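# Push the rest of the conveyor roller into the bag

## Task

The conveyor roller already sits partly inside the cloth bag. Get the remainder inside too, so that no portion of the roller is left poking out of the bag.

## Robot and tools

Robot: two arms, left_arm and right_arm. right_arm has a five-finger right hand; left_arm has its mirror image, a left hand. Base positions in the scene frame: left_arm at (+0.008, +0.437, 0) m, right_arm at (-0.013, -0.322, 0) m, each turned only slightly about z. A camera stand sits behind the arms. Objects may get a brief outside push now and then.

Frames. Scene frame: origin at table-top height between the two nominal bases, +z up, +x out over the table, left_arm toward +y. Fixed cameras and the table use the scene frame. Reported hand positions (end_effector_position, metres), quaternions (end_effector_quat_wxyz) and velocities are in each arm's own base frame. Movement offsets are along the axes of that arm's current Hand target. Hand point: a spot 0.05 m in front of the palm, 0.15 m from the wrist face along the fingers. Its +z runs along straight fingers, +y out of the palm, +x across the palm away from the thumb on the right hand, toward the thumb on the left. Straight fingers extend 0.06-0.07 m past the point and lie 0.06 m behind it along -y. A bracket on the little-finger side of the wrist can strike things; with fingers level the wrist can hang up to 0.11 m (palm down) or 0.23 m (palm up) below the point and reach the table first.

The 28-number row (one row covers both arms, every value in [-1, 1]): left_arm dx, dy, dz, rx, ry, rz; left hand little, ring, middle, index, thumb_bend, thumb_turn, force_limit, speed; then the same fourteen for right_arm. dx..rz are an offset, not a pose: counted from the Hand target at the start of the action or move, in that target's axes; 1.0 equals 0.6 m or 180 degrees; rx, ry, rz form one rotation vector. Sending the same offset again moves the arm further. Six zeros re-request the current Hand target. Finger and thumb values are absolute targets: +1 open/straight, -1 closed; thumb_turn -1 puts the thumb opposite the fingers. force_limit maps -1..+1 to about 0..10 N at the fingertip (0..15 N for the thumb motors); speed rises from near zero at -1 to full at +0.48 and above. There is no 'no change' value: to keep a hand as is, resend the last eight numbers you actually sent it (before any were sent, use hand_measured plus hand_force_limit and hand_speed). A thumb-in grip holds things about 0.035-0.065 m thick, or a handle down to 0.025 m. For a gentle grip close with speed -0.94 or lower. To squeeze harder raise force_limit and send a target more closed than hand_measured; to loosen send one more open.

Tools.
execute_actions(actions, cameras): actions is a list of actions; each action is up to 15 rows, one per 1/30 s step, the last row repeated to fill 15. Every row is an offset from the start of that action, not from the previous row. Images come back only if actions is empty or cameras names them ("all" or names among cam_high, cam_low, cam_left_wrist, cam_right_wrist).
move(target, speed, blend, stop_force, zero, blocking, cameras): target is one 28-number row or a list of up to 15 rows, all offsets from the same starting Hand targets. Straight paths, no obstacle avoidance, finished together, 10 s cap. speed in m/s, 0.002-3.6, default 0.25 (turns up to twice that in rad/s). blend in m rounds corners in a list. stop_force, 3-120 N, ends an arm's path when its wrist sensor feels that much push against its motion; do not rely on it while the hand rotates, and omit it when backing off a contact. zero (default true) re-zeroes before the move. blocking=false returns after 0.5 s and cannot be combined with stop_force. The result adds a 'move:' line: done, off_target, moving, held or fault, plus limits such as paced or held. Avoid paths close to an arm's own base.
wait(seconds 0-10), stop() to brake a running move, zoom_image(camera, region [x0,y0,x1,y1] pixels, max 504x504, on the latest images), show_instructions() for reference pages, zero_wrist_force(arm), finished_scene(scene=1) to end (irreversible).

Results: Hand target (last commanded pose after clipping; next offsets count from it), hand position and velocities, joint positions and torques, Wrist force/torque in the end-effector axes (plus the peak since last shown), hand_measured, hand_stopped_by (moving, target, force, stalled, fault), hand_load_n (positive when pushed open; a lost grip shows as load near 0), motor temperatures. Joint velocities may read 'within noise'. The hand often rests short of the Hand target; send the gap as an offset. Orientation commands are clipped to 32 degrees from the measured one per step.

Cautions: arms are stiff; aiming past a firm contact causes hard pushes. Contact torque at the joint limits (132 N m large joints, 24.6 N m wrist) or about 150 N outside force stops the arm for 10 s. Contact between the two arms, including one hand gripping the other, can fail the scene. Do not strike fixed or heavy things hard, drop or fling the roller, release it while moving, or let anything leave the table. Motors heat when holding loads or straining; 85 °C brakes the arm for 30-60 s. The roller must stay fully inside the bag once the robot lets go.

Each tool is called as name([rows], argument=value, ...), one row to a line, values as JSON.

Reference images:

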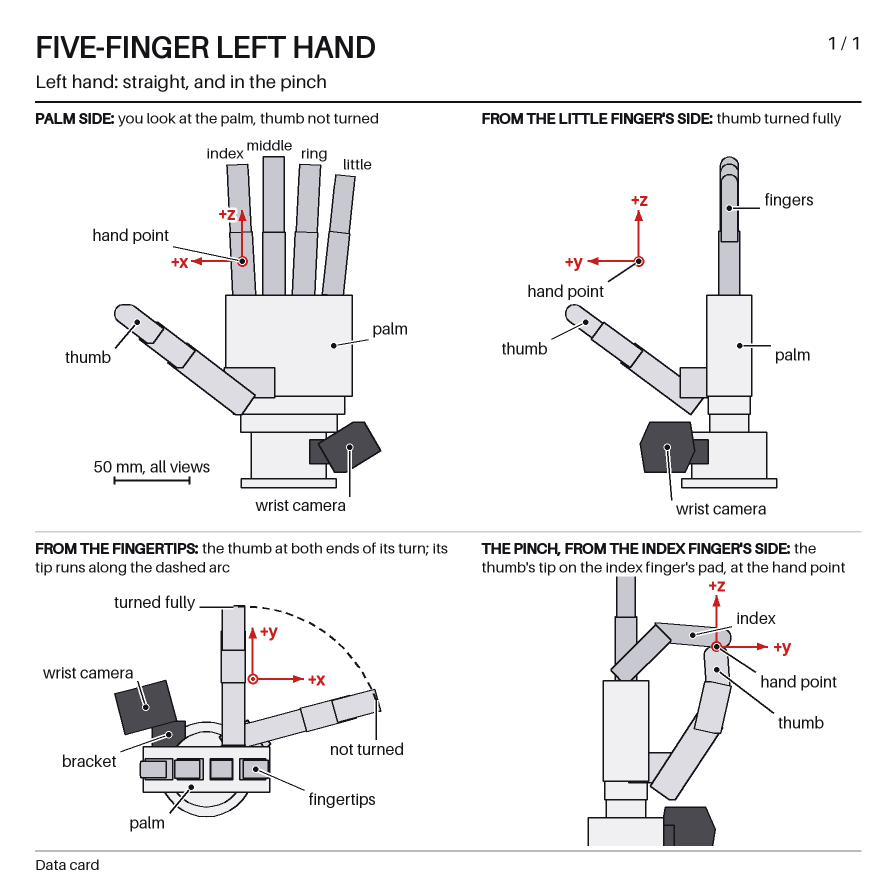

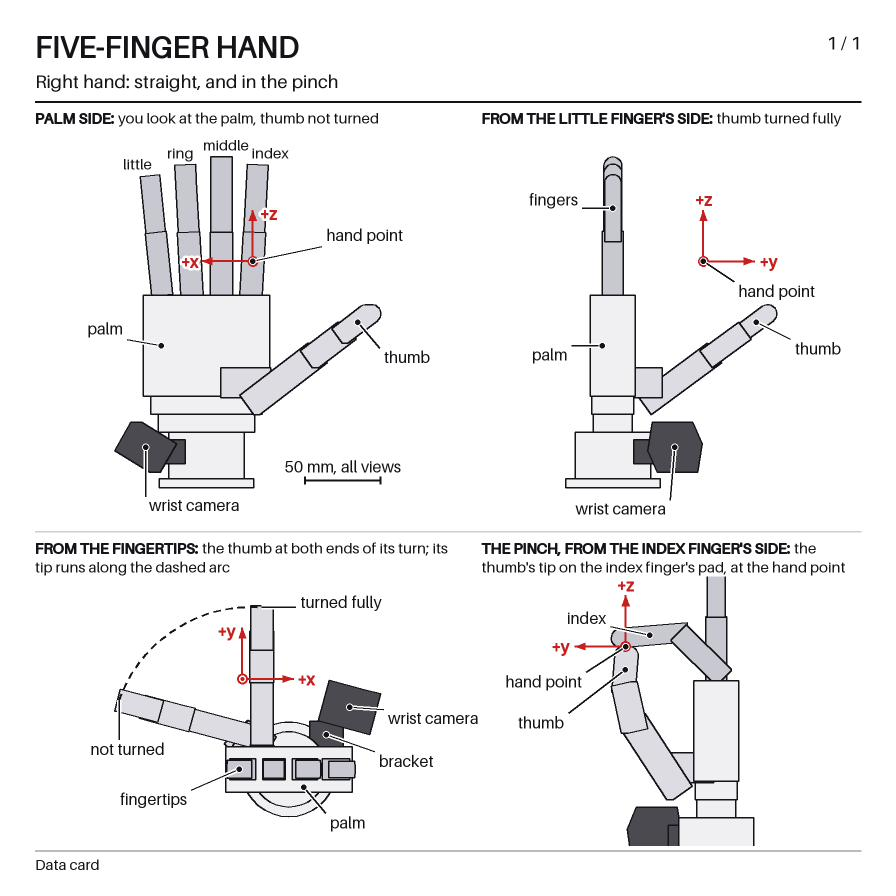

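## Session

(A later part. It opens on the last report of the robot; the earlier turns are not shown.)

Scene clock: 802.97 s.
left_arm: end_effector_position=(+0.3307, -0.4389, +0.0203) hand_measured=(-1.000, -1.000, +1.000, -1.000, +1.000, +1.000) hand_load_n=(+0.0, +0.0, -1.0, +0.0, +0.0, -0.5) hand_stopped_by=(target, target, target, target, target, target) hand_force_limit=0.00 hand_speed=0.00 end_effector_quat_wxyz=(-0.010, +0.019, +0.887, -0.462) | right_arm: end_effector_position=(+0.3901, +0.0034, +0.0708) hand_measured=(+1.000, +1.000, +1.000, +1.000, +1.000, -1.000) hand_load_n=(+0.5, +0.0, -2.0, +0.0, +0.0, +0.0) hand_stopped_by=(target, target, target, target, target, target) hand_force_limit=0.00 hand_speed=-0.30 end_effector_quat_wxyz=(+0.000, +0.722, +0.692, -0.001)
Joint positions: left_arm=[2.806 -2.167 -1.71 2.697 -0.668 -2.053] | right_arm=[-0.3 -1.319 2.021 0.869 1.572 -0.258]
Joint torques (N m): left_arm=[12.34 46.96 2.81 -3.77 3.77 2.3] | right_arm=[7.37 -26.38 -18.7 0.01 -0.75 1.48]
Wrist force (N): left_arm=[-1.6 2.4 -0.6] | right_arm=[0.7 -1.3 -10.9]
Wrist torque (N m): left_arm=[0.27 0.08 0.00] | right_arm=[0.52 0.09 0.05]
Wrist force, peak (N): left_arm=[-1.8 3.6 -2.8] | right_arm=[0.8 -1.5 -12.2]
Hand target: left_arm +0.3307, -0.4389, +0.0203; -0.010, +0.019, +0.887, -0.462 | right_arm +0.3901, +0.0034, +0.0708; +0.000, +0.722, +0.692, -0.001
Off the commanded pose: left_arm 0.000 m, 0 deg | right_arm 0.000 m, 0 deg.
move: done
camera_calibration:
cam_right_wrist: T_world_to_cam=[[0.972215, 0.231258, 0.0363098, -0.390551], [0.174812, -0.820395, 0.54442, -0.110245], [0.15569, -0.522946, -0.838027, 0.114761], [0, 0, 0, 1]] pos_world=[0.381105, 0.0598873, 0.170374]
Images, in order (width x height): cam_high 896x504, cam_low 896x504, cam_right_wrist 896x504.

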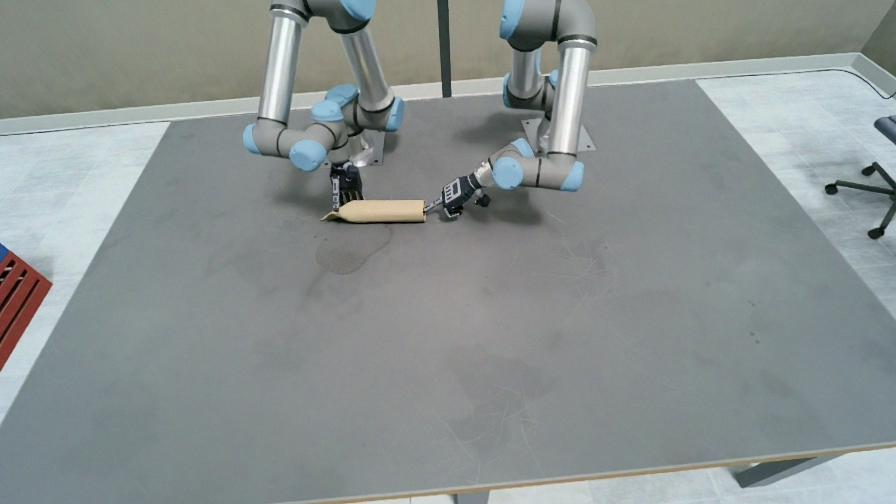

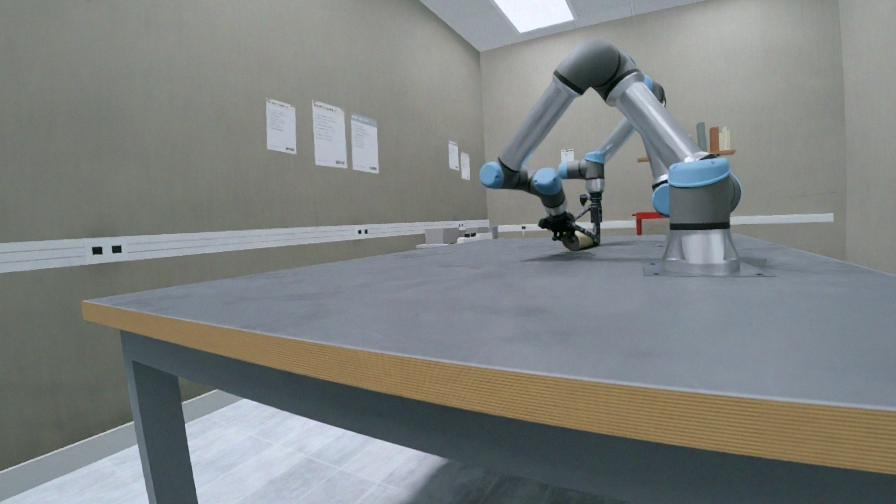

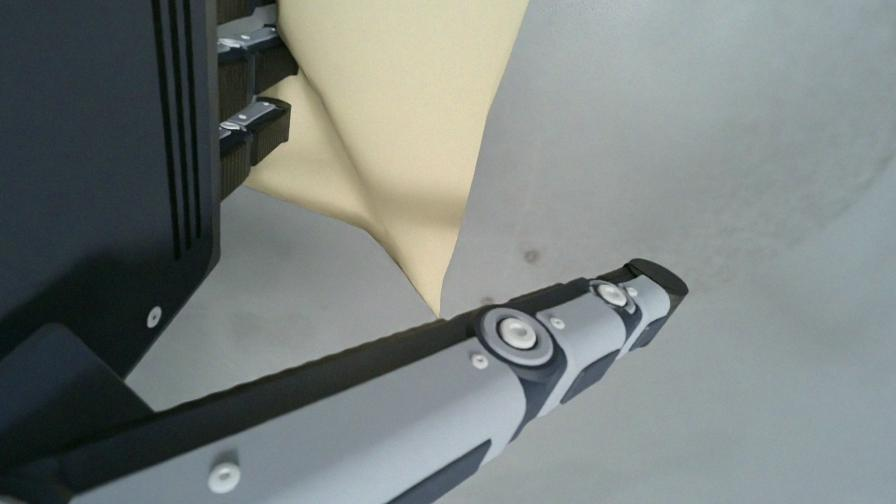

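move(target=[0.003,-0.0191,0.0273,0,0,0,-1,-1,1,-1,1,1,0,0,0,0,0,0,0,0,1,1,1,1,1,-1,0,-0.3], speed=0.03, stop_force=15, cameras=["cam_high","cam_low","cam_right_wrist"])

zoom_image(camera="cam_high", region=[290, 160, 470, 260])

zoom_image(camera="cam_low", region=[540, 210, 630, 270])

Scene clock: 814.43 s.
left_arm: end_effector_position=(+0.3280, -0.4588, +0.0203) hand_measured=(-1.000, -1.000, +1.000, -1.000, +1.000, +1.000) hand_load_n=(+0.0, +0.5, -2.5, +0.0, +0.0, +0.0) hand_stopped_by=(target, target, target, target, target, target) hand_force_limit=0.00 hand_speed=0.00 end_effector_quat_wxyz=(-0.010, +0.019, +0.887, -0.462) | right_arm: end_effector_position=(+0.3901, +0.0034, +0.0708) hand_measured=(+1.000, +1.000, +1.000, +1.000, +1.000, -1.000) hand_load_n=(+0.0, +0.0, -2.0, +0.0, +0.0, +0.0) hand_stopped_by=(target, target, target, target, target, target) hand_force_limit=0.00 hand_speed=-0.30 end_effector_quat_wxyz=(+0.000, +0.722, +0.692, -0.001)
Joint positions: left_arm=[2.762 -2.175 -1.681 2.726 -0.686 -2.118] | right_arm=[-0.3 -1.319 2.021 0.869 1.572 -0.258]
Joint torques (N m): left_arm=[10.97 47.32 3.21 -3.63 4.15 2.17] | right_arm=[7.23 -25.68 -16.47 0.13 -0.71 1.28]
Wrist force (N): left_arm=[-2.3 3.0 -3.5] | right_arm=[0.1 -1.6 -11.2]
Wrist torque (N m): left_arm=[0.31 0.04 -0.05] | right_arm=[0.43 0.02 0.05]
Wrist force, peak (N): left_arm=[-2.9 4.9 -5.9] | right_arm=[0.7 -1.5 -12.0]
Hand target: left_arm +0.3280, -0.4588, +0.0203; -0.010, +0.019, +0.887, -0.462 | right_arm +0.3901, +0.0034, +0.0708; +0.000, +0.722, +0.692, -0.001
Off the commanded pose: left_arm 0.000 m, 0 deg | right_arm 0.000 m, 0 deg.
move: done
camera_calibration:
cam_right_wrist: T_world_to_cam=[[0.972215, 0.231258, 0.0363098, -0.390551], [0.174812, -0.820395, 0.54442, -0.110245], [0.15569, -0.522946, -0.838027, 0.114761], [0, 0, 0, 1]] pos_world=[0.381105, 0.0598873, 0.170374]
Images, in order (width x height): cam_high 896x504, cam_low 896x504, cam_right_wrist 896x504.

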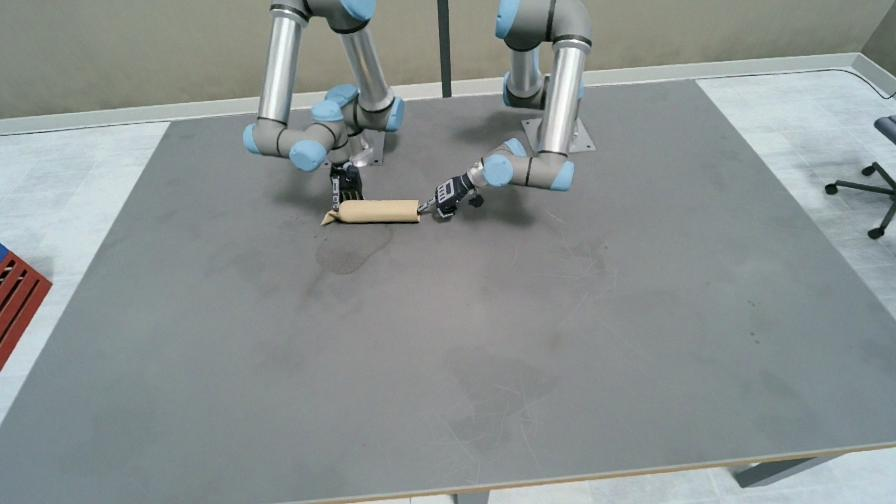

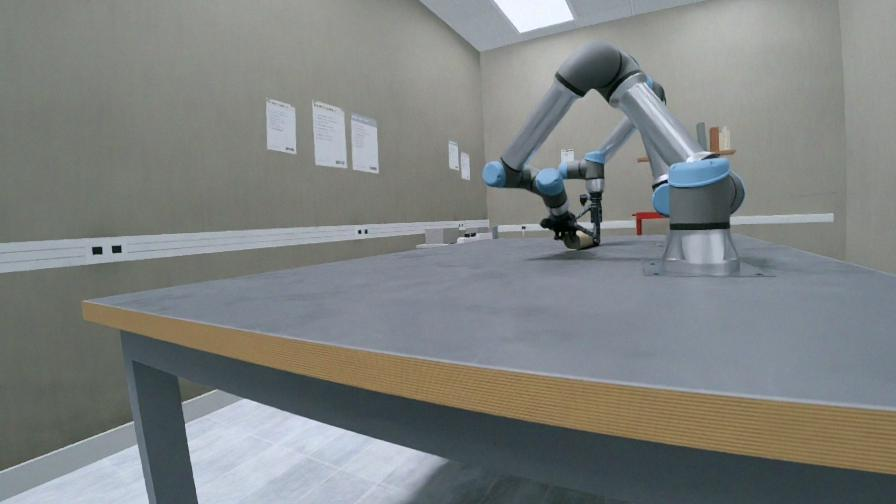

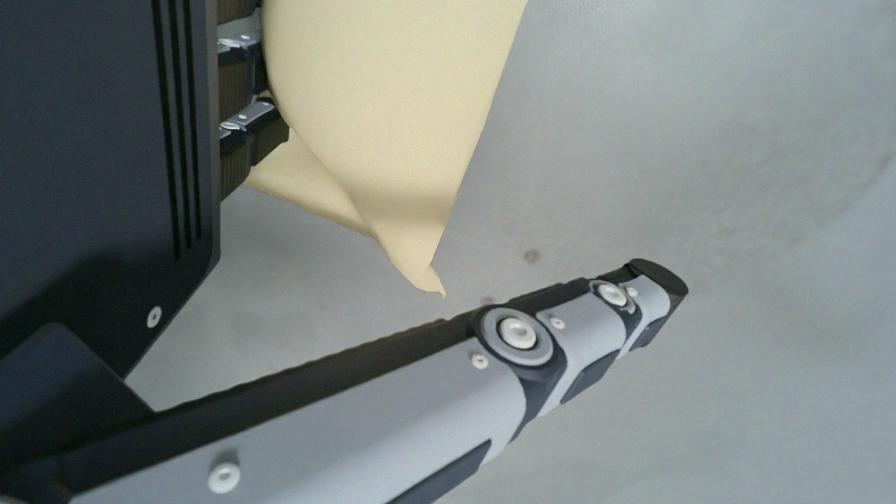

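Scaled by 2.800.

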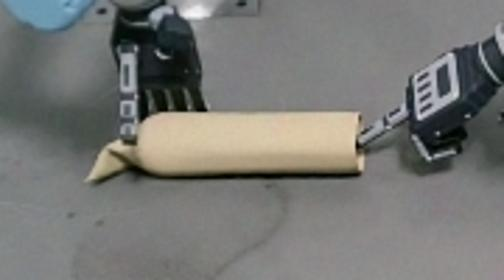

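Scaled by 5.600.

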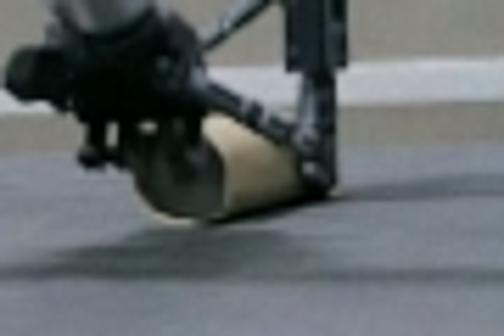

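move(target=[0,0,0,0,0,0,-1,-1,1,-1,1,1,0,0,0,-0.01,-0.13,0,0,0,1,1,1,1,1,-1,0,-0.3], speed=0.06, cameras=["cam_high","cam_low","cam_right_wrist"])

zoom_image(camera="cam_high", region=[290, 160, 470, 260])

zoom_image(camera="cam_low", region=[540, 210, 630, 270])

Scene clock: 822.43 s.
left_arm: end_effector_position=(+0.3280, -0.4588, +0.0203) hand_measured=(-1.000, -1.000, +1.000, -1.000, +1.000, +1.000) hand_load_n=(+0.0, +0.0, -0.5, +0.0, +0.0, +0.0) hand_stopped_by=(target, target, target, target, target, target) hand_force_limit=0.00 hand_speed=0.00 end_effector_quat_wxyz=(-0.010, +0.019, +0.887, -0.462) | right_arm: end_effector_position=(+0.3842, +0.0036, +0.1489) hand_measured=(+1.000, +1.000, +1.000, +1.000, +1.000, -1.000) hand_load_n=(+0.0, +0.0, +0.0, +0.0, +0.0, +0.0) hand_stopped_by=(target, target, target, target, target, target) hand_force_limit=0.00 hand_speed=-0.30 end_effector_quat_wxyz=(+0.000, +0.722, +0.692, +0.000)
Joint positions: left_arm=[2.762 -2.175 -1.681 2.726 -0.686 -2.118] | right_arm=[-0.305 -1.445 1.937 1.079 1.572 -0.263]
Joint torques (N m): left_arm=[10.51 47.38 4.2 -3.51 1.49 1.96] | right_arm=[-6.17 -11.36 -2.08 0.38 -0.07 -1.81]
Wrist force (N): left_arm=[-2.0 1.6 -0.6] | right_arm=[1.7 -2.1 1.7]
Wrist torque (N m): left_arm=[0.31 0.12 0.00] | right_arm=[-0.26 -0.13 0.09]
Wrist force, peak (N): left_arm=[-2.5 4.1 -3.0] | right_arm=[0.3 -1.6 -11.4]
Hand target: left_arm +0.3280, -0.4588, +0.0203; -0.010, +0.019, +0.887, -0.462 | right_arm +0.3841, +0.0037, +0.1488; +0.000, +0.722, +0.692, -0.001
Off the commanded pose: left_arm 0.000 m, 0 deg | right_arm 0.000 m, 0 deg.
move: done
camera_calibration:
cam_right_wrist: T_world_to_cam=[[0.972221, 0.231168, 0.0366957, -0.387814], [0.174497, -0.820333, 0.544614, -0.151421], [0.156, -0.523082, -0.837884, 0.181143], [0, 0, 0, 1]] pos_world=[0.375205, 0.060187, 0.248474]
Images, in order (width x height): cam_high 896x504, cam_low 896x504, cam_right_wrist 896x504.

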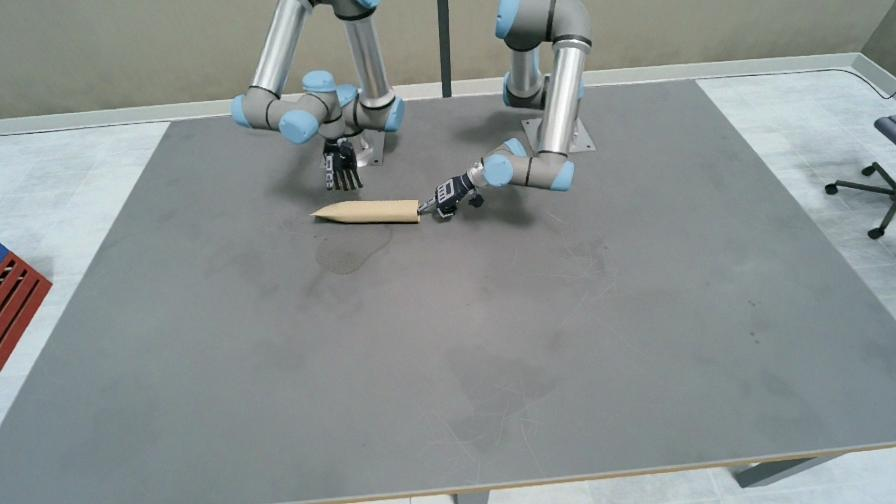

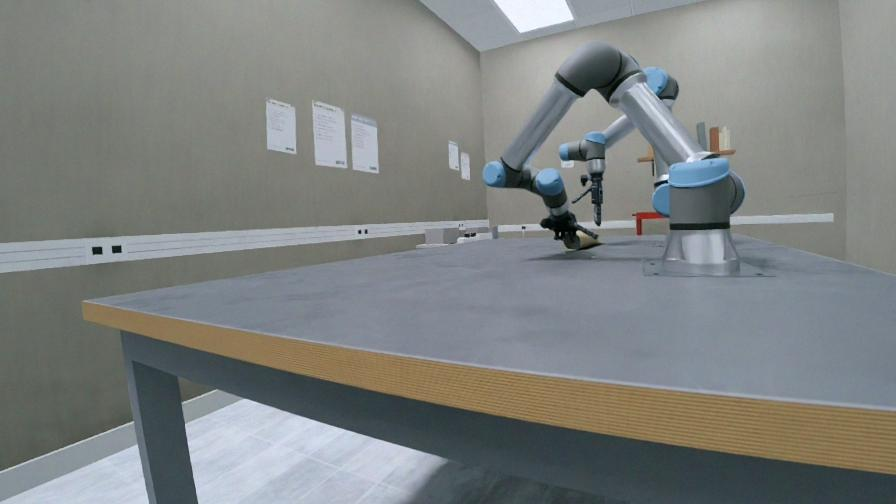

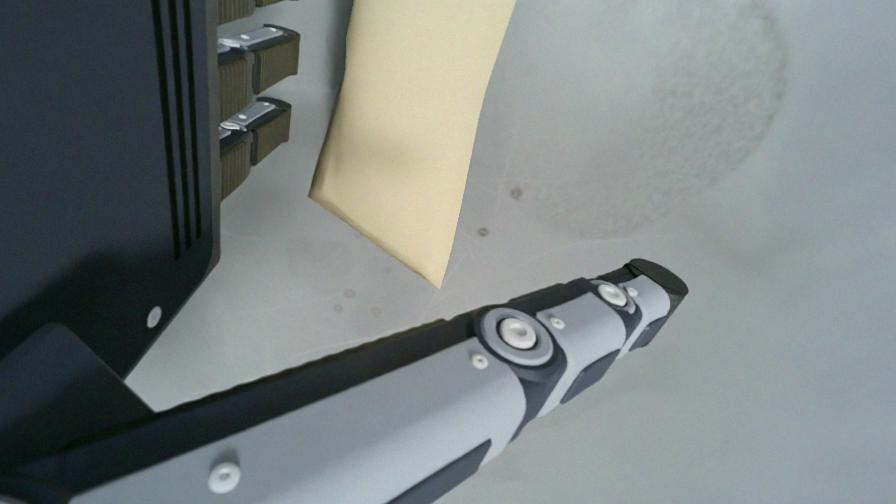

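Scaled by 2.800.

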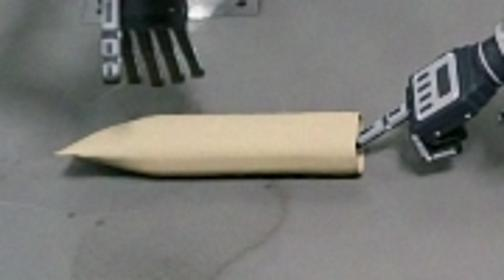

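Scaled by 5.600.

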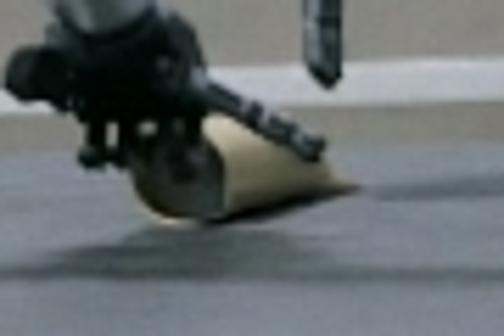

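move([
  [-0.005,0.0478,-0.0683,0,0,0,-1,-1,1,-1,1,1,0,0,0,0,0,0,0,0,1,1,1,1,1,-1,0,-0.3],
  [-0.005,-0.0009,-0.1843,0,0,0,-1,-1,1,-1,1,1,0,0,0,0,0,0,0,0,1,1,1,1,1,-1,0,-0.3],
], speed=[0.04,0.1], blend=0.01)

move(target=[0,0,0,0,0,0,1,1,1,1,1,1,0,0,0,0,0,0,0,0,1,1,1,1,1,-1,0,-0.3], speed=0.1, cameras=["cam_high","cam_low","cam_left_wrist"])

zoom_image(camera="cam_high", region=[290, 160, 470, 260])

zoom_image(camera="cam_low", region=[540, 210, 630, 270])

zoom_image(camera="cam_left_wrist", region=[400, 0, 660, 200])

Scene clock: 832.07 s.
left_arm: end_effector_position=(+0.3350, -0.3687, +0.0841) hand_measured=(-1.000, -1.000, +1.000, -1.000, +1.000, +1.000) hand_load_n=(+0.0, +0.0, +0.0, +0.5, +0.0, +0.0) hand_stopped_by=(target, target, target, target, target, target) hand_force_limit=0.00 hand_speed=0.00 end_effector_quat_wxyz=(-0.010, +0.019, +0.887, -0.462) | right_arm: end_effector_position=(+0.3841, +0.0037, +0.1488) hand_measured=(+1.000, +1.000, +1.000, +1.000, +1.000, -1.000) hand_load_n=(+0.0, +0.0, +0.0, +0.5, +0.0, +0.0) hand_stopped_by=(target, target, target, target, target, target) hand_force_limit=0.00 hand_speed=-0.30 end_effector_quat_wxyz=(+0.000, +0.722, +0.692, -0.001)
Joint positions: left_arm=[2.971 -2.045 -1.774 2.428 -0.621 -1.79] | right_arm=[-0.305 -1.445 1.937 1.079 1.572 -0.263]
Joint torques (N m): left_arm=[-11.89 31.41 17.89 -1.67 -1.16 -1.07] | right_arm=[8.21 -12.87 -2.24 3.27 0.46 1.54]
Wrist force (N): left_arm=[-1.6 1.2 0.0] | right_arm=[1.4 -2.3 1.5]
Wrist torque (N m): left_arm=[0.30 0.16 0.12] | right_arm=[-0.28 -0.09 0.07]
Wrist force, peak (N): left_arm=[-2.2 1.8 -0.5] | right_arm=[1.7 -2.3 1.7]
Hand target: left_arm +0.3350, -0.3687, +0.0841; -0.010, +0.019, +0.887, -0.462 | right_arm +0.3841, +0.0037, +0.1488; +0.000, +0.722, +0.692, -0.001
Off the commanded pose: left_arm 0.000 m, 0 deg | right_arm 0.000 m, 0 deg.
move: done

Scene clock: 833.10 s.
left_arm: end_effector_position=(+0.3350, -0.3687, +0.0841) hand_measured=(+1.000, +1.000, +1.000, +1.000, +1.000, +1.000) hand_load_n=(+0.0, +0.0, +0.0, +0.0, +0.0, -0.5) hand_stopped_by=(target, target, target, target, target, target) hand_force_limit=0.00 hand_speed=0.00 end_effector_quat_wxyz=(-0.010, +0.019, +0.887, -0.462) | right_arm: end_effector_position=(+0.3841, +0.0037, +0.1488) hand_measured=(+1.000, +1.000, +1.000, +1.000, +1.000, -1.000) hand_load_n=(+0.0, +0.0, +0.0, +0.0, -0.5, +0.0) hand_stopped_by=(target, target, target, target, target, target) hand_force_limit=0.00 hand_speed=-0.30 end_effector_quat_wxyz=(+0.000, +0.722, +0.692, -0.001)
Joint positions: left_arm=[2.971 -2.045 -1.774 2.428 -0.622 -1.79] | right_arm=[-0.305 -1.445 1.937 1.079 1.572 -0.263]
Joint torques (N m): left_arm=[-11.49 29.96 22.29 -3.76 -0.85 2.15] | right_arm=[7.71 -12.3 -2.48 2.83 0.4 1.55]
Wrist force (N): left_arm=[-1.2 1.2 -0.1] | right_arm=[1.8 -2.2 1.5]
Wrist torque (N m): left_arm=[0.29 0.10 0.14] | right_arm=[-0.26 -0.14 0.09]
Wrist force, peak (N): left_arm=[-1.5 1.2 -0.2] | right_arm=[1.8 -2.3 1.6]
Hand target: left_arm +0.3350, -0.3687, +0.0841; -0.010, +0.019, +0.887, -0.462 | right_arm +0.3841, +0.0037, +0.1488; +0.000, +0.722, +0.692, -0.001
Off the commanded pose: left_arm 0.000 m, 0 deg | right_arm 0.000 m, 0 deg.
move: done
camera_calibration:
cam_left_wrist: T_world_to_cam=[[-0.28813, -0.52427, 0.801325, -0.162737], [-0.796713, 0.595493, 0.103132, 0.477265], [-0.531252, -0.608711, -0.589273, 0.114811], [0, 0, 0, 1]] pos_world=[0.394347, -0.29964, 0.148839]
Images, in order (width x height): cam_high 896x504, cam_low 896x504, cam_left_wrist 896x504.

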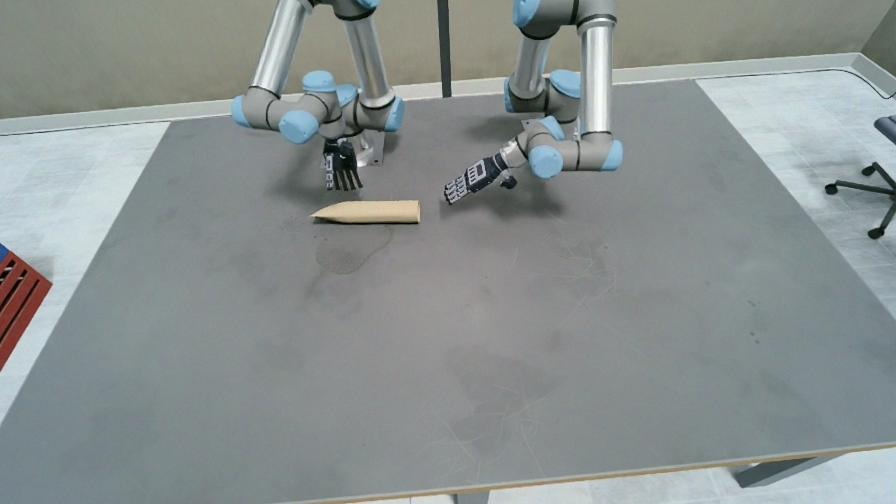

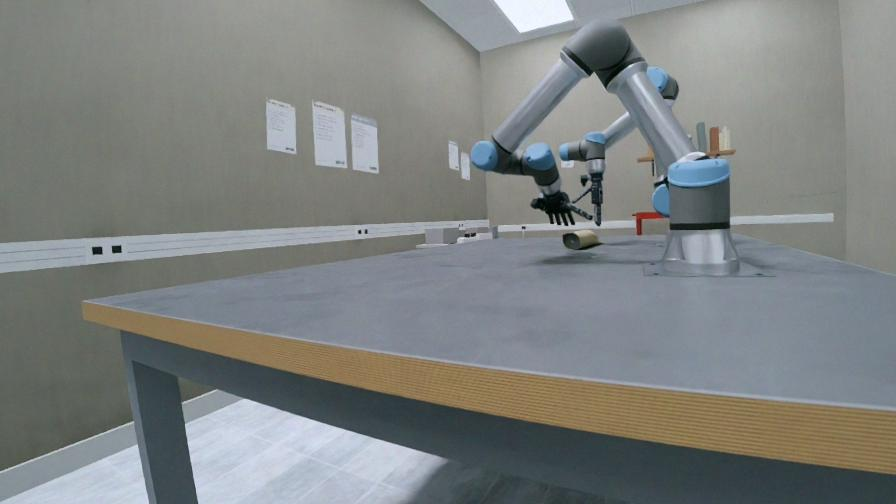

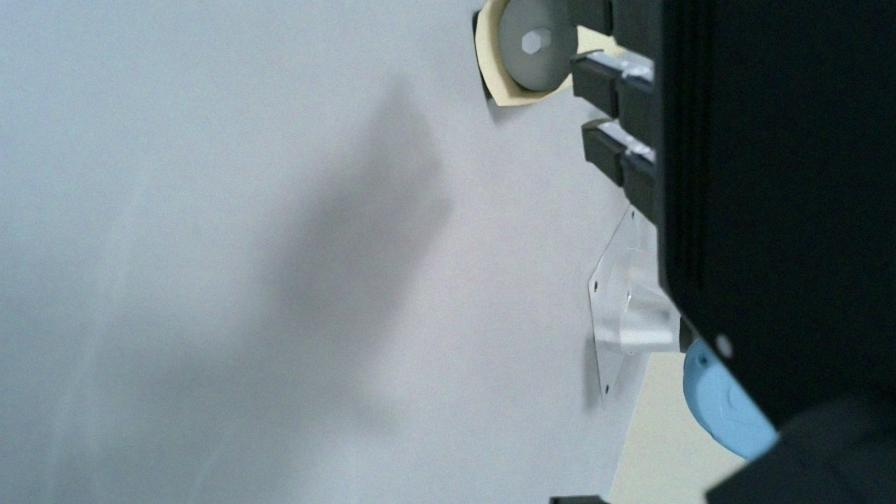

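Scaled by 2.800.

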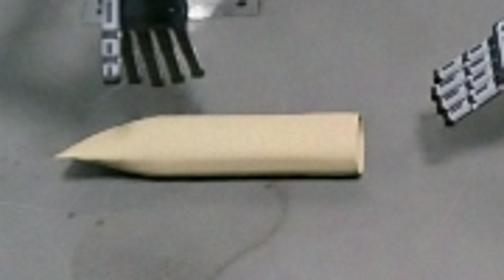

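Scaled by 5.600.

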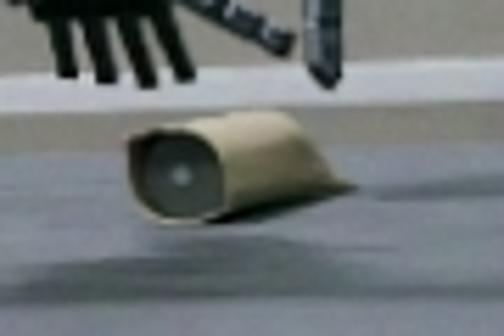

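Scaled by 1.938.

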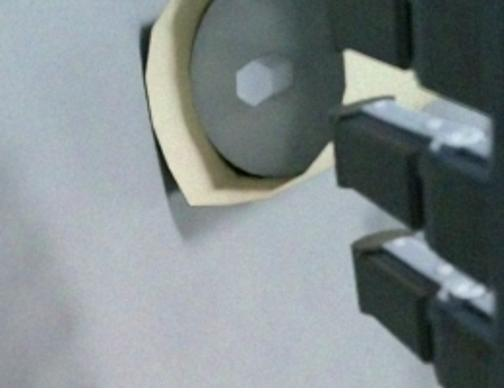

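zoom_image(camera="cam_high", region=[400, 190, 440, 230])

zoom_image(camera="cam_low", region=[555, 222, 605, 252])

zoom_image(camera="cam_left_wrist", region=[460, 0, 600, 120])

Scaled by 12.600.

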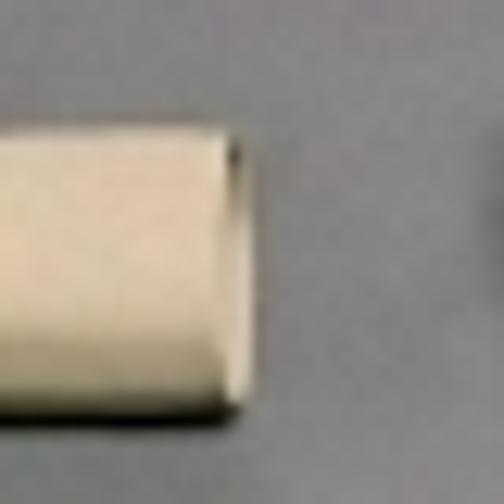

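Scaled by 10.080.

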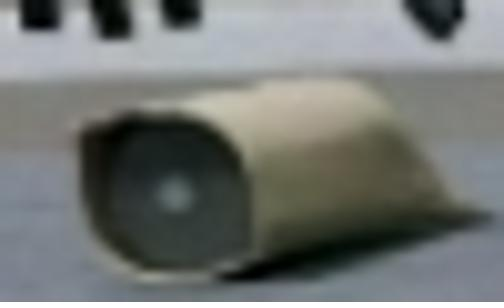

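Scaled by 3.600.

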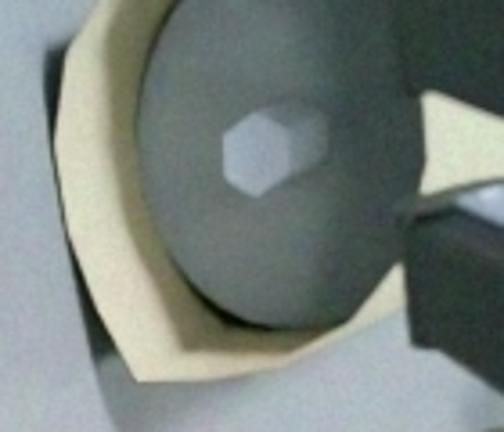

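move([
  [0,0,0,0,0,0,1,1,1,1,1,1,0,0,-0.1078,0.024,0,0,0,0,1,1,1,1,1,-1,0,-0.3],
  [0,0,0,0,0,0,1,1,1,1,1,1,0,0,-0.1078,0.024,0.085,0,0,0,1,1,1,1,1,-1,0,-0.3],
], speed=0.12, cameras=["cam_right_wrist"])

move(target=[0,0,0,0,0,0,1,1,1,1,1,1,0,0,0,0,0.065,0,0,0,1,1,1,1,1,-1,0,-0.3], speed=0.015, stop_force=12, cameras=["cam_high","cam_right_wrist","cam_left_wrist"])

zoom_image(camera="cam_high", region=[290, 160, 470, 260])

Scene clock: 877.50 s.
left_arm: end_effector_position=(+0.3350, -0.3687, +0.0841) hand_measured=(+1.000, +1.000, +1.000, +1.000, +1.000, +1.000) hand_load_n=(+0.0, +0.0, +0.0, +0.0, +0.0, +0.0) hand_stopped_by=(target, target, target, target, target, target) hand_force_limit=0.00 hand_speed=0.00 end_effector_quat_wxyz=(-0.010, +0.019, +0.887, -0.462) | right_arm: end_effector_position=(+0.3957, -0.0616, +0.0978) hand_measured=(+1.000, +1.000, +1.000, +1.000, +1.000, -1.000) hand_load_n=(+0.0, +0.0, +0.0, +0.0, +0.0, +0.0) hand_stopped_by=(target, target, target, target, target, target) hand_force_limit=0.00 hand_speed=-0.30 end_effector_quat_wxyz=(+0.000, +0.722, +0.692, -0.001)
Joint positions: left_arm=[2.971 -2.045 -1.774 2.428 -0.622 -1.79] | right_arm=[-0.488 -1.352 1.976 0.947 1.572 -0.446]
Joint torques (N m): left_arm=[-9.68 27.19 18.65 -2.39 1.3 2.11] | right_arm=[-8.68 -28.61 -27.35 1.69 0.48 -2.39]
Wrist force (N): left_arm=[-1.3 1.0 -0.1] | right_arm=[1.8 -2.4 1.4]
Wrist torque (N m): left_arm=[0.26 0.10 0.14] | right_arm=[-0.26 -0.14 0.01]
Wrist force, peak (N): left_arm=[-1.4 1.4 0.1] | right_arm=[2.8 -2.5 1.5]
Hand target: left_arm +0.3350, -0.3687, +0.0841; -0.010, +0.019, +0.887, -0.462 | right_arm +0.3957, -0.0616, +0.0979; +0.000, +0.722, +0.692, -0.001
Off the commanded pose: left_arm 0.000 m, 0 deg | right_arm 0.000 m, 0 deg.
move: done
camera_calibration:
cam_right_wrist: T_world_to_cam=[[0.97223, 0.231222, 0.0361266, -0.381937], [0.174904, -0.820469, 0.544278, -0.179175], [0.15549, -0.522845, -0.838126, 0.102674], [0, 0, 0, 1]] pos_world=[0.386705, -0.00501272, 0.197373]
Images, in order (width x height): cam_right_wrist 896x504.

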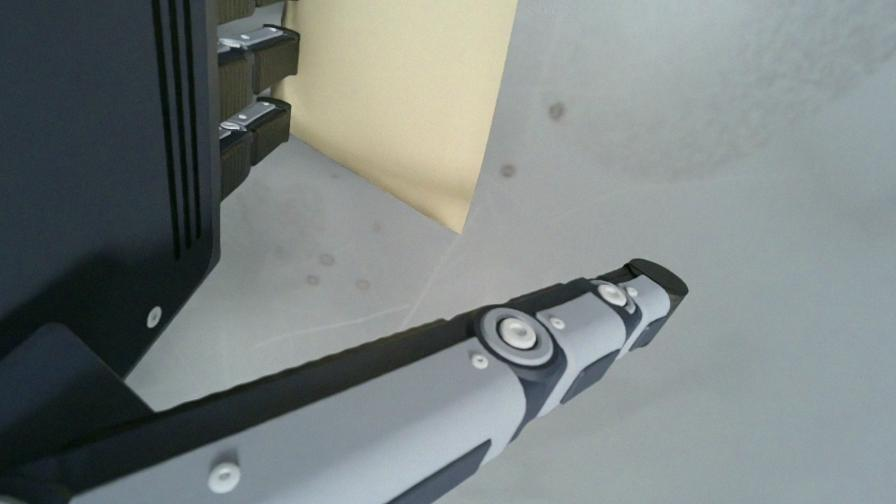

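Scene clock: 880.33 s.
left_arm: end_effector_position=(+0.3350, -0.3687, +0.0841) hand_measured=(+1.000, +1.000, +1.000, +1.000, +1.000, +1.000) hand_load_n=(+0.0, +0.0, +0.0, +0.0, +0.0, +0.0) hand_stopped_by=(target, target, target, target, target, target) hand_force_limit=0.00 hand_speed=0.00 end_effector_quat_wxyz=(-0.010, +0.019, +0.887, -0.462) | right_arm: end_effector_position=(+0.3957, -0.0616, +0.0711) hand_measured=(+1.000, +1.000, +1.000, +1.000, +1.000, -1.000) hand_load_n=(+0.0, +0.0, -1.5, +0.0, +0.0, +0.0) hand_stopped_by=(target, target, target, target, target, target) hand_force_limit=0.00 hand_speed=-0.30 end_effector_quat_wxyz=(+0.000, +0.722, +0.692, -0.001)
Joint positions: left_arm=[2.971 -2.045 -1.774 2.428 -0.622 -1.79] | right_arm=[-0.488 -1.309 2.006 0.874 1.572 -0.446]
Joint torques (N m): left_arm=[-8.14 26.57 15.99 -1.41 2.58 2.18] | right_arm=[-6.31 -29.59 -24.24 3 0.43 -2.22]
Wrist force (N): left_arm=[-1.3 1.1 0.1] | right_arm=[1.6 -2.3 -12.1]
Wrist torque (N m): left_arm=[0.27 0.12 0.13] | right_arm=[0.52 0.15 -0.03]
Wrist force, peak (N): left_arm=[-1.5 1.3 -0.1] | right_arm=[1.6 -2.7 -29.8]
Hand target: left_arm +0.3350, -0.3687, +0.0841; -0.010, +0.019, +0.887, -0.462 | right_arm +0.3957, -0.0616, +0.0711; +0.000, +0.722, +0.692, -0.001 (not the last commanded pose)
Off the commanded pose: left_arm 0.000 m, 0 deg | right_arm 0.012 m, 0 deg.
move: contact (right_arm)
camera_calibration:
cam_left_wrist: T_world_to_cam=[[-0.28813, -0.52427, 0.801325, -0.162737], [-0.796713, 0.595493, 0.103132, 0.477265], [-0.531252, -0.608711, -0.589273, 0.114811], [0, 0, 0, 1]] pos_world=[0.394347, -0.29964, 0.148839]
cam_right_wrist: T_world_to_cam=[[0.972215, 0.231258, 0.0363098, -0.380975], [0.174812, -0.820395, 0.54442, -0.164713], [0.15569, -0.522946, -0.838027, 0.0801494], [0, 0, 0, 1]] pos_world=[0.386705, -0.00511272, 0.170674]
Images, in order (width x height): cam_high 896x504, cam_left_wrist 896x504, cam_right_wrist 896x504.

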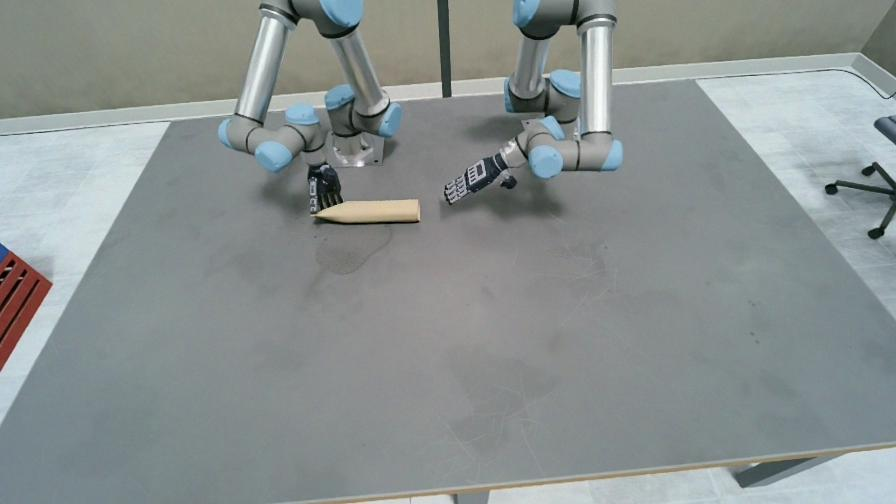

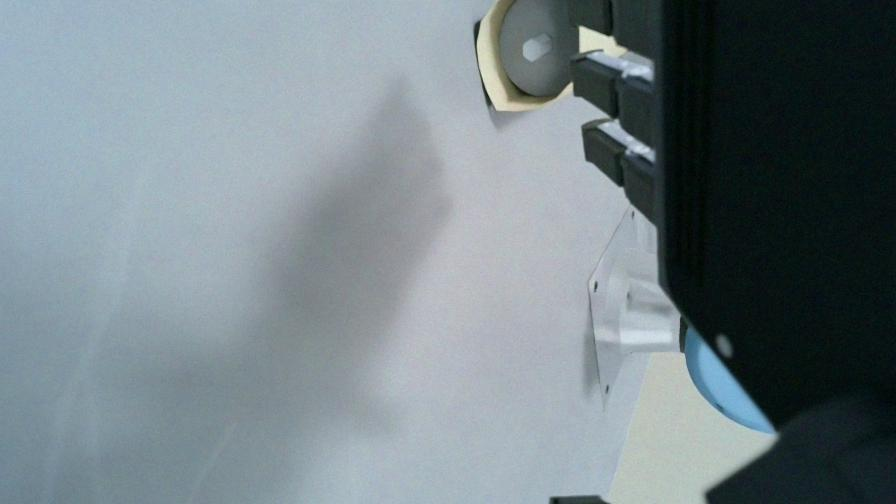

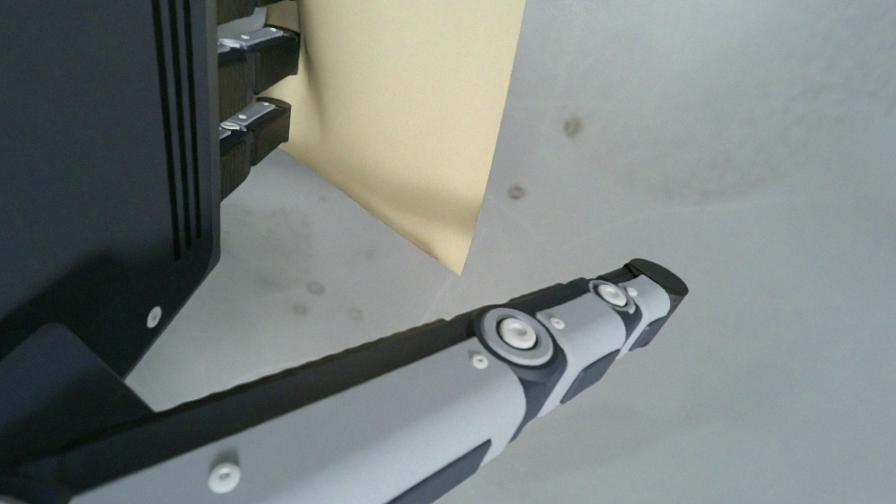

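Scaled by 2.800.

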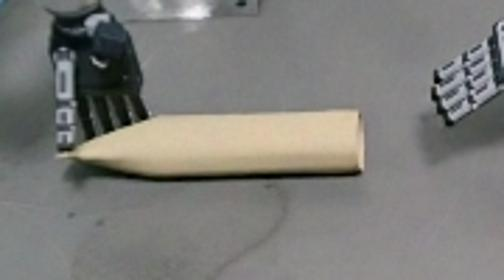

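move([
  [0,0,0,0,0,0,-1,-1,1,-1,1,1,0,0,0,0,0,0,0,0,1,1,1,1,1,-1,0,-0.3],
  [0,0.0872,0.0611,0,0,0,-1,-1,1,-1,1,1,0,0,0,0,0,0,0,0,1,1,1,1,1,-1,0,-0.3],
  [0.0033,0.0298,0.143,0,0,0,-1,-1,1,-1,1,1,0,0,0,0,0,0,0,0,1,1,1,1,1,-1,0,-0.3],
], speed=[0.1,0.1,0.06])

move(target=[0.0067,-0.0574,0.0819,0,0,0,-1,-1,1,-1,1,1,0,0,0,0,0,0,0,0,1,1,1,1,1,-1,0,-0.3], speed=0.03, stop_force=15, cameras=["cam_high","cam_low","cam_right_wrist"])

zoom_image(camera="cam_high", region=[290, 160, 470, 260])

zoom_image(camera="cam_low", region=[540, 210, 630, 270])

Scene clock: 894.20 s.
left_arm: end_effector_position=(+0.3304, -0.4286, +0.0202) hand_measured=(-1.000, -1.000, +1.000, -1.000, +1.000, +1.000) hand_load_n=(+0.0, +0.0, -0.5, +0.0, +0.0, +0.0) hand_stopped_by=(target, target, target, target, target, target) hand_force_limit=0.00 hand_speed=0.00 end_effector_quat_wxyz=(-0.010, +0.020, +0.887, -0.462) | right_arm: end_effector_position=(+0.3957, -0.0616, +0.0711) hand_measured=(+1.000, +1.000, +1.000, +1.000, +1.000, -1.000) hand_load_n=(+0.0, +0.0, -1.5, +0.0, -0.5, +0.0) hand_stopped_by=(target, target, target, target, target, target) hand_force_limit=0.00 hand_speed=-0.30 end_effector_quat_wxyz=(+0.000, +0.722, +0.692, -0.001)
Joint positions: left_arm=[2.828 -2.161 -1.729 2.684 -0.66 -2.02] | right_arm=[-0.488 -1.309 2.006 0.874 1.572 -0.446]
Joint torques (N m): left_arm=[11.8 44.62 2.53 -3.89 3.26 1.43] | right_arm=[7.54 -29.71 -24.16 2.98 0.37 -1.49]
Wrist force (N): left_arm=[-1.4 0.8 -0.1] | right_arm=[1.3 -2.3 -12.2]
Wrist torque (N m): left_arm=[0.25 0.11 0.01] | right_arm=[0.51 0.19 -0.05]
Wrist force, peak (N): left_arm=[-1.4 1.8 0.3] | right_arm=[1.6 -2.4 -12.3]
Hand target: left_arm +0.3304, -0.4286, +0.0203; -0.010, +0.019, +0.887, -0.462 | right_arm +0.3957, -0.0616, +0.0711; +0.000, +0.722, +0.692, -0.001
Off the commanded pose: left_arm 0.000 m, 0 deg | right_arm 0.000 m, 0 deg.
move: done

Scene clock: 897.23 s.
left_arm: end_effector_position=(+0.3237, -0.4884, +0.0204) hand_measured=(-1.000, -1.000, +1.000, -1.000, +1.000, +1.000) hand_load_n=(+0.0, +0.0, -1.0, +0.0, +0.0, +0.0) hand_stopped_by=(target, target, target, target, target, target) hand_force_limit=0.00 hand_speed=0.00 end_effector_quat_wxyz=(-0.010, +0.019, +0.887, -0.462) | right_arm: end_effector_position=(+0.3957, -0.0616, +0.0711) hand_measured=(+1.000, +1.000, +1.000, +1.000, +1.000, -1.000) hand_load_n=(+0.0, +0.0, -1.0, +0.0, +0.0, +0.0) hand_stopped_by=(target, target, target, target, target, target) hand_force_limit=0.00 hand_speed=-0.30 end_effector_quat_wxyz=(+0.000, +0.722, +0.692, -0.001)
Joint positions: left_arm=[2.699 -2.19 -1.634 2.76 -0.715 -2.205] | right_arm=[-0.488 -1.309 2.006 0.874 1.572 -0.446]
Joint torques (N m): left_arm=[12.68 49.48 3.69 -3.54 3.62 2.25] | right_arm=[7.68 -29.89 -23.02 2.88 0.38 -1.13]
Wrist force (N): left_arm=[-1.4 1.6 -1.3] | right_arm=[0.2 -2.5 -12.0]
Wrist torque (N m): left_arm=[0.32 0.06 0.03] | right_arm=[0.49 0.07 -0.08]
Wrist force, peak (N): left_arm=[-1.7 3.2 -3.1] | right_arm=[1.4 -2.4 -12.3]
Hand target: left_arm +0.3237, -0.4884, +0.0204; -0.010, +0.019, +0.887, -0.462 | right_arm +0.3957, -0.0616, +0.0711; +0.000, +0.722, +0.692, -0.001
Off the commanded pose: left_arm 0.000 m, 0 deg | right_arm 0.000 m, 0 deg.
move: done
camera_calibration:
cam_right_wrist: T_world_to_cam=[[0.972215, 0.231258, 0.0363098, -0.380975], [0.174812, -0.820395, 0.54442, -0.164713], [0.15569, -0.522946, -0.838027, 0.0801494], [0, 0, 0, 1]] pos_world=[0.386705, -0.00511272, 0.170674]
Images, in order (width x height): cam_high 896x504, cam_low 896x504, cam_right_wrist 896x504.

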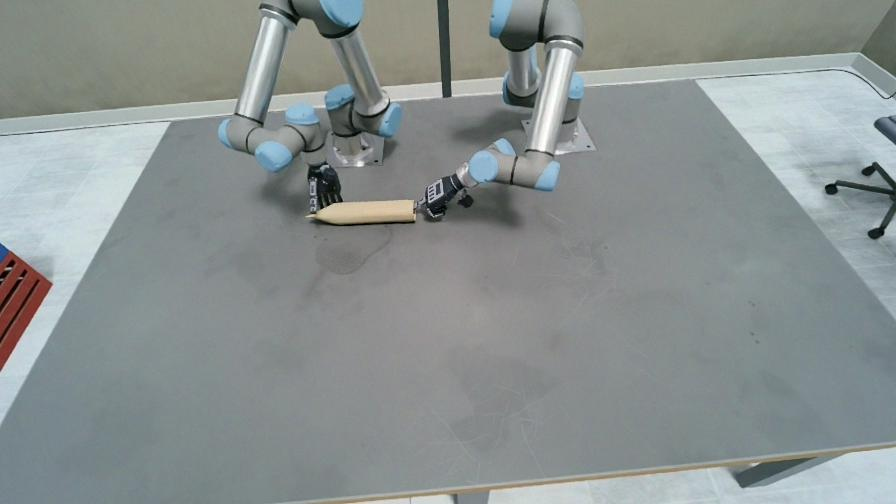

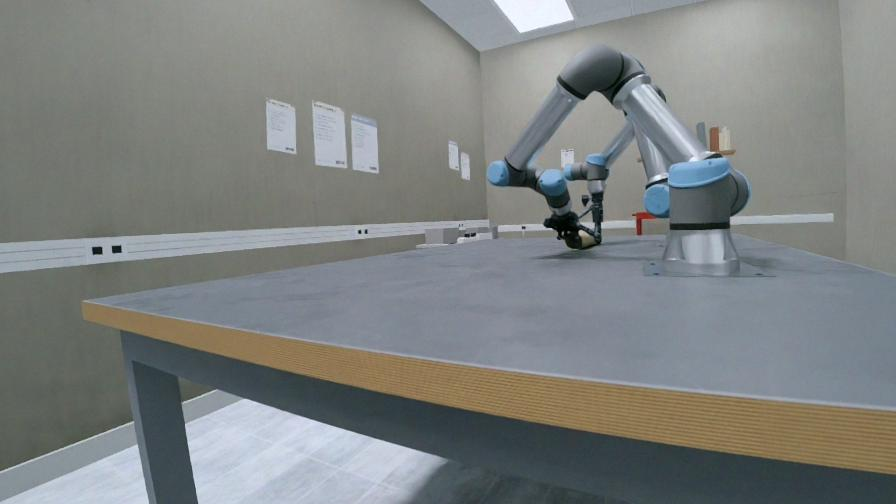

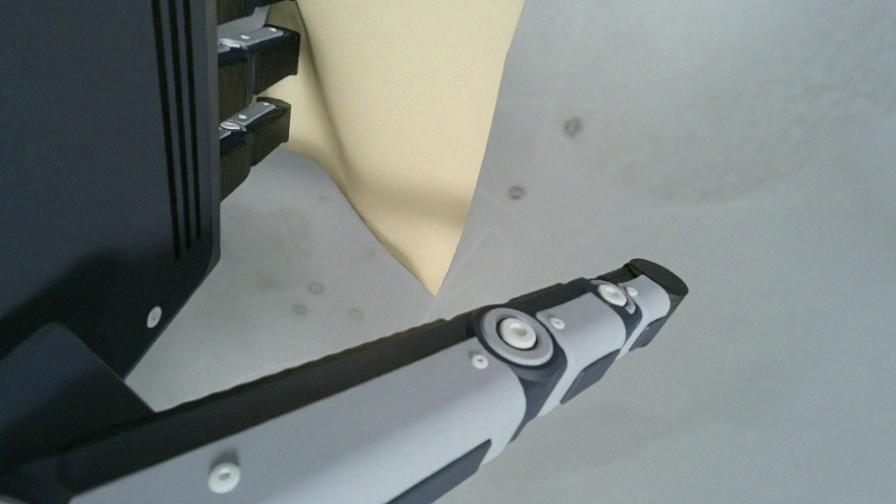

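Scaled by 2.800.

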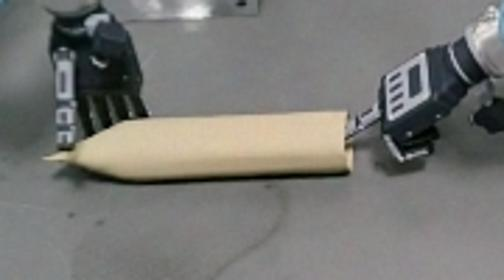

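Scaled by 5.600.

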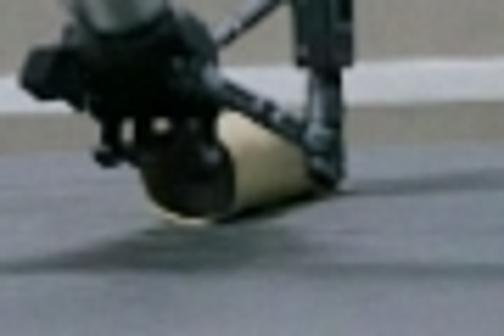

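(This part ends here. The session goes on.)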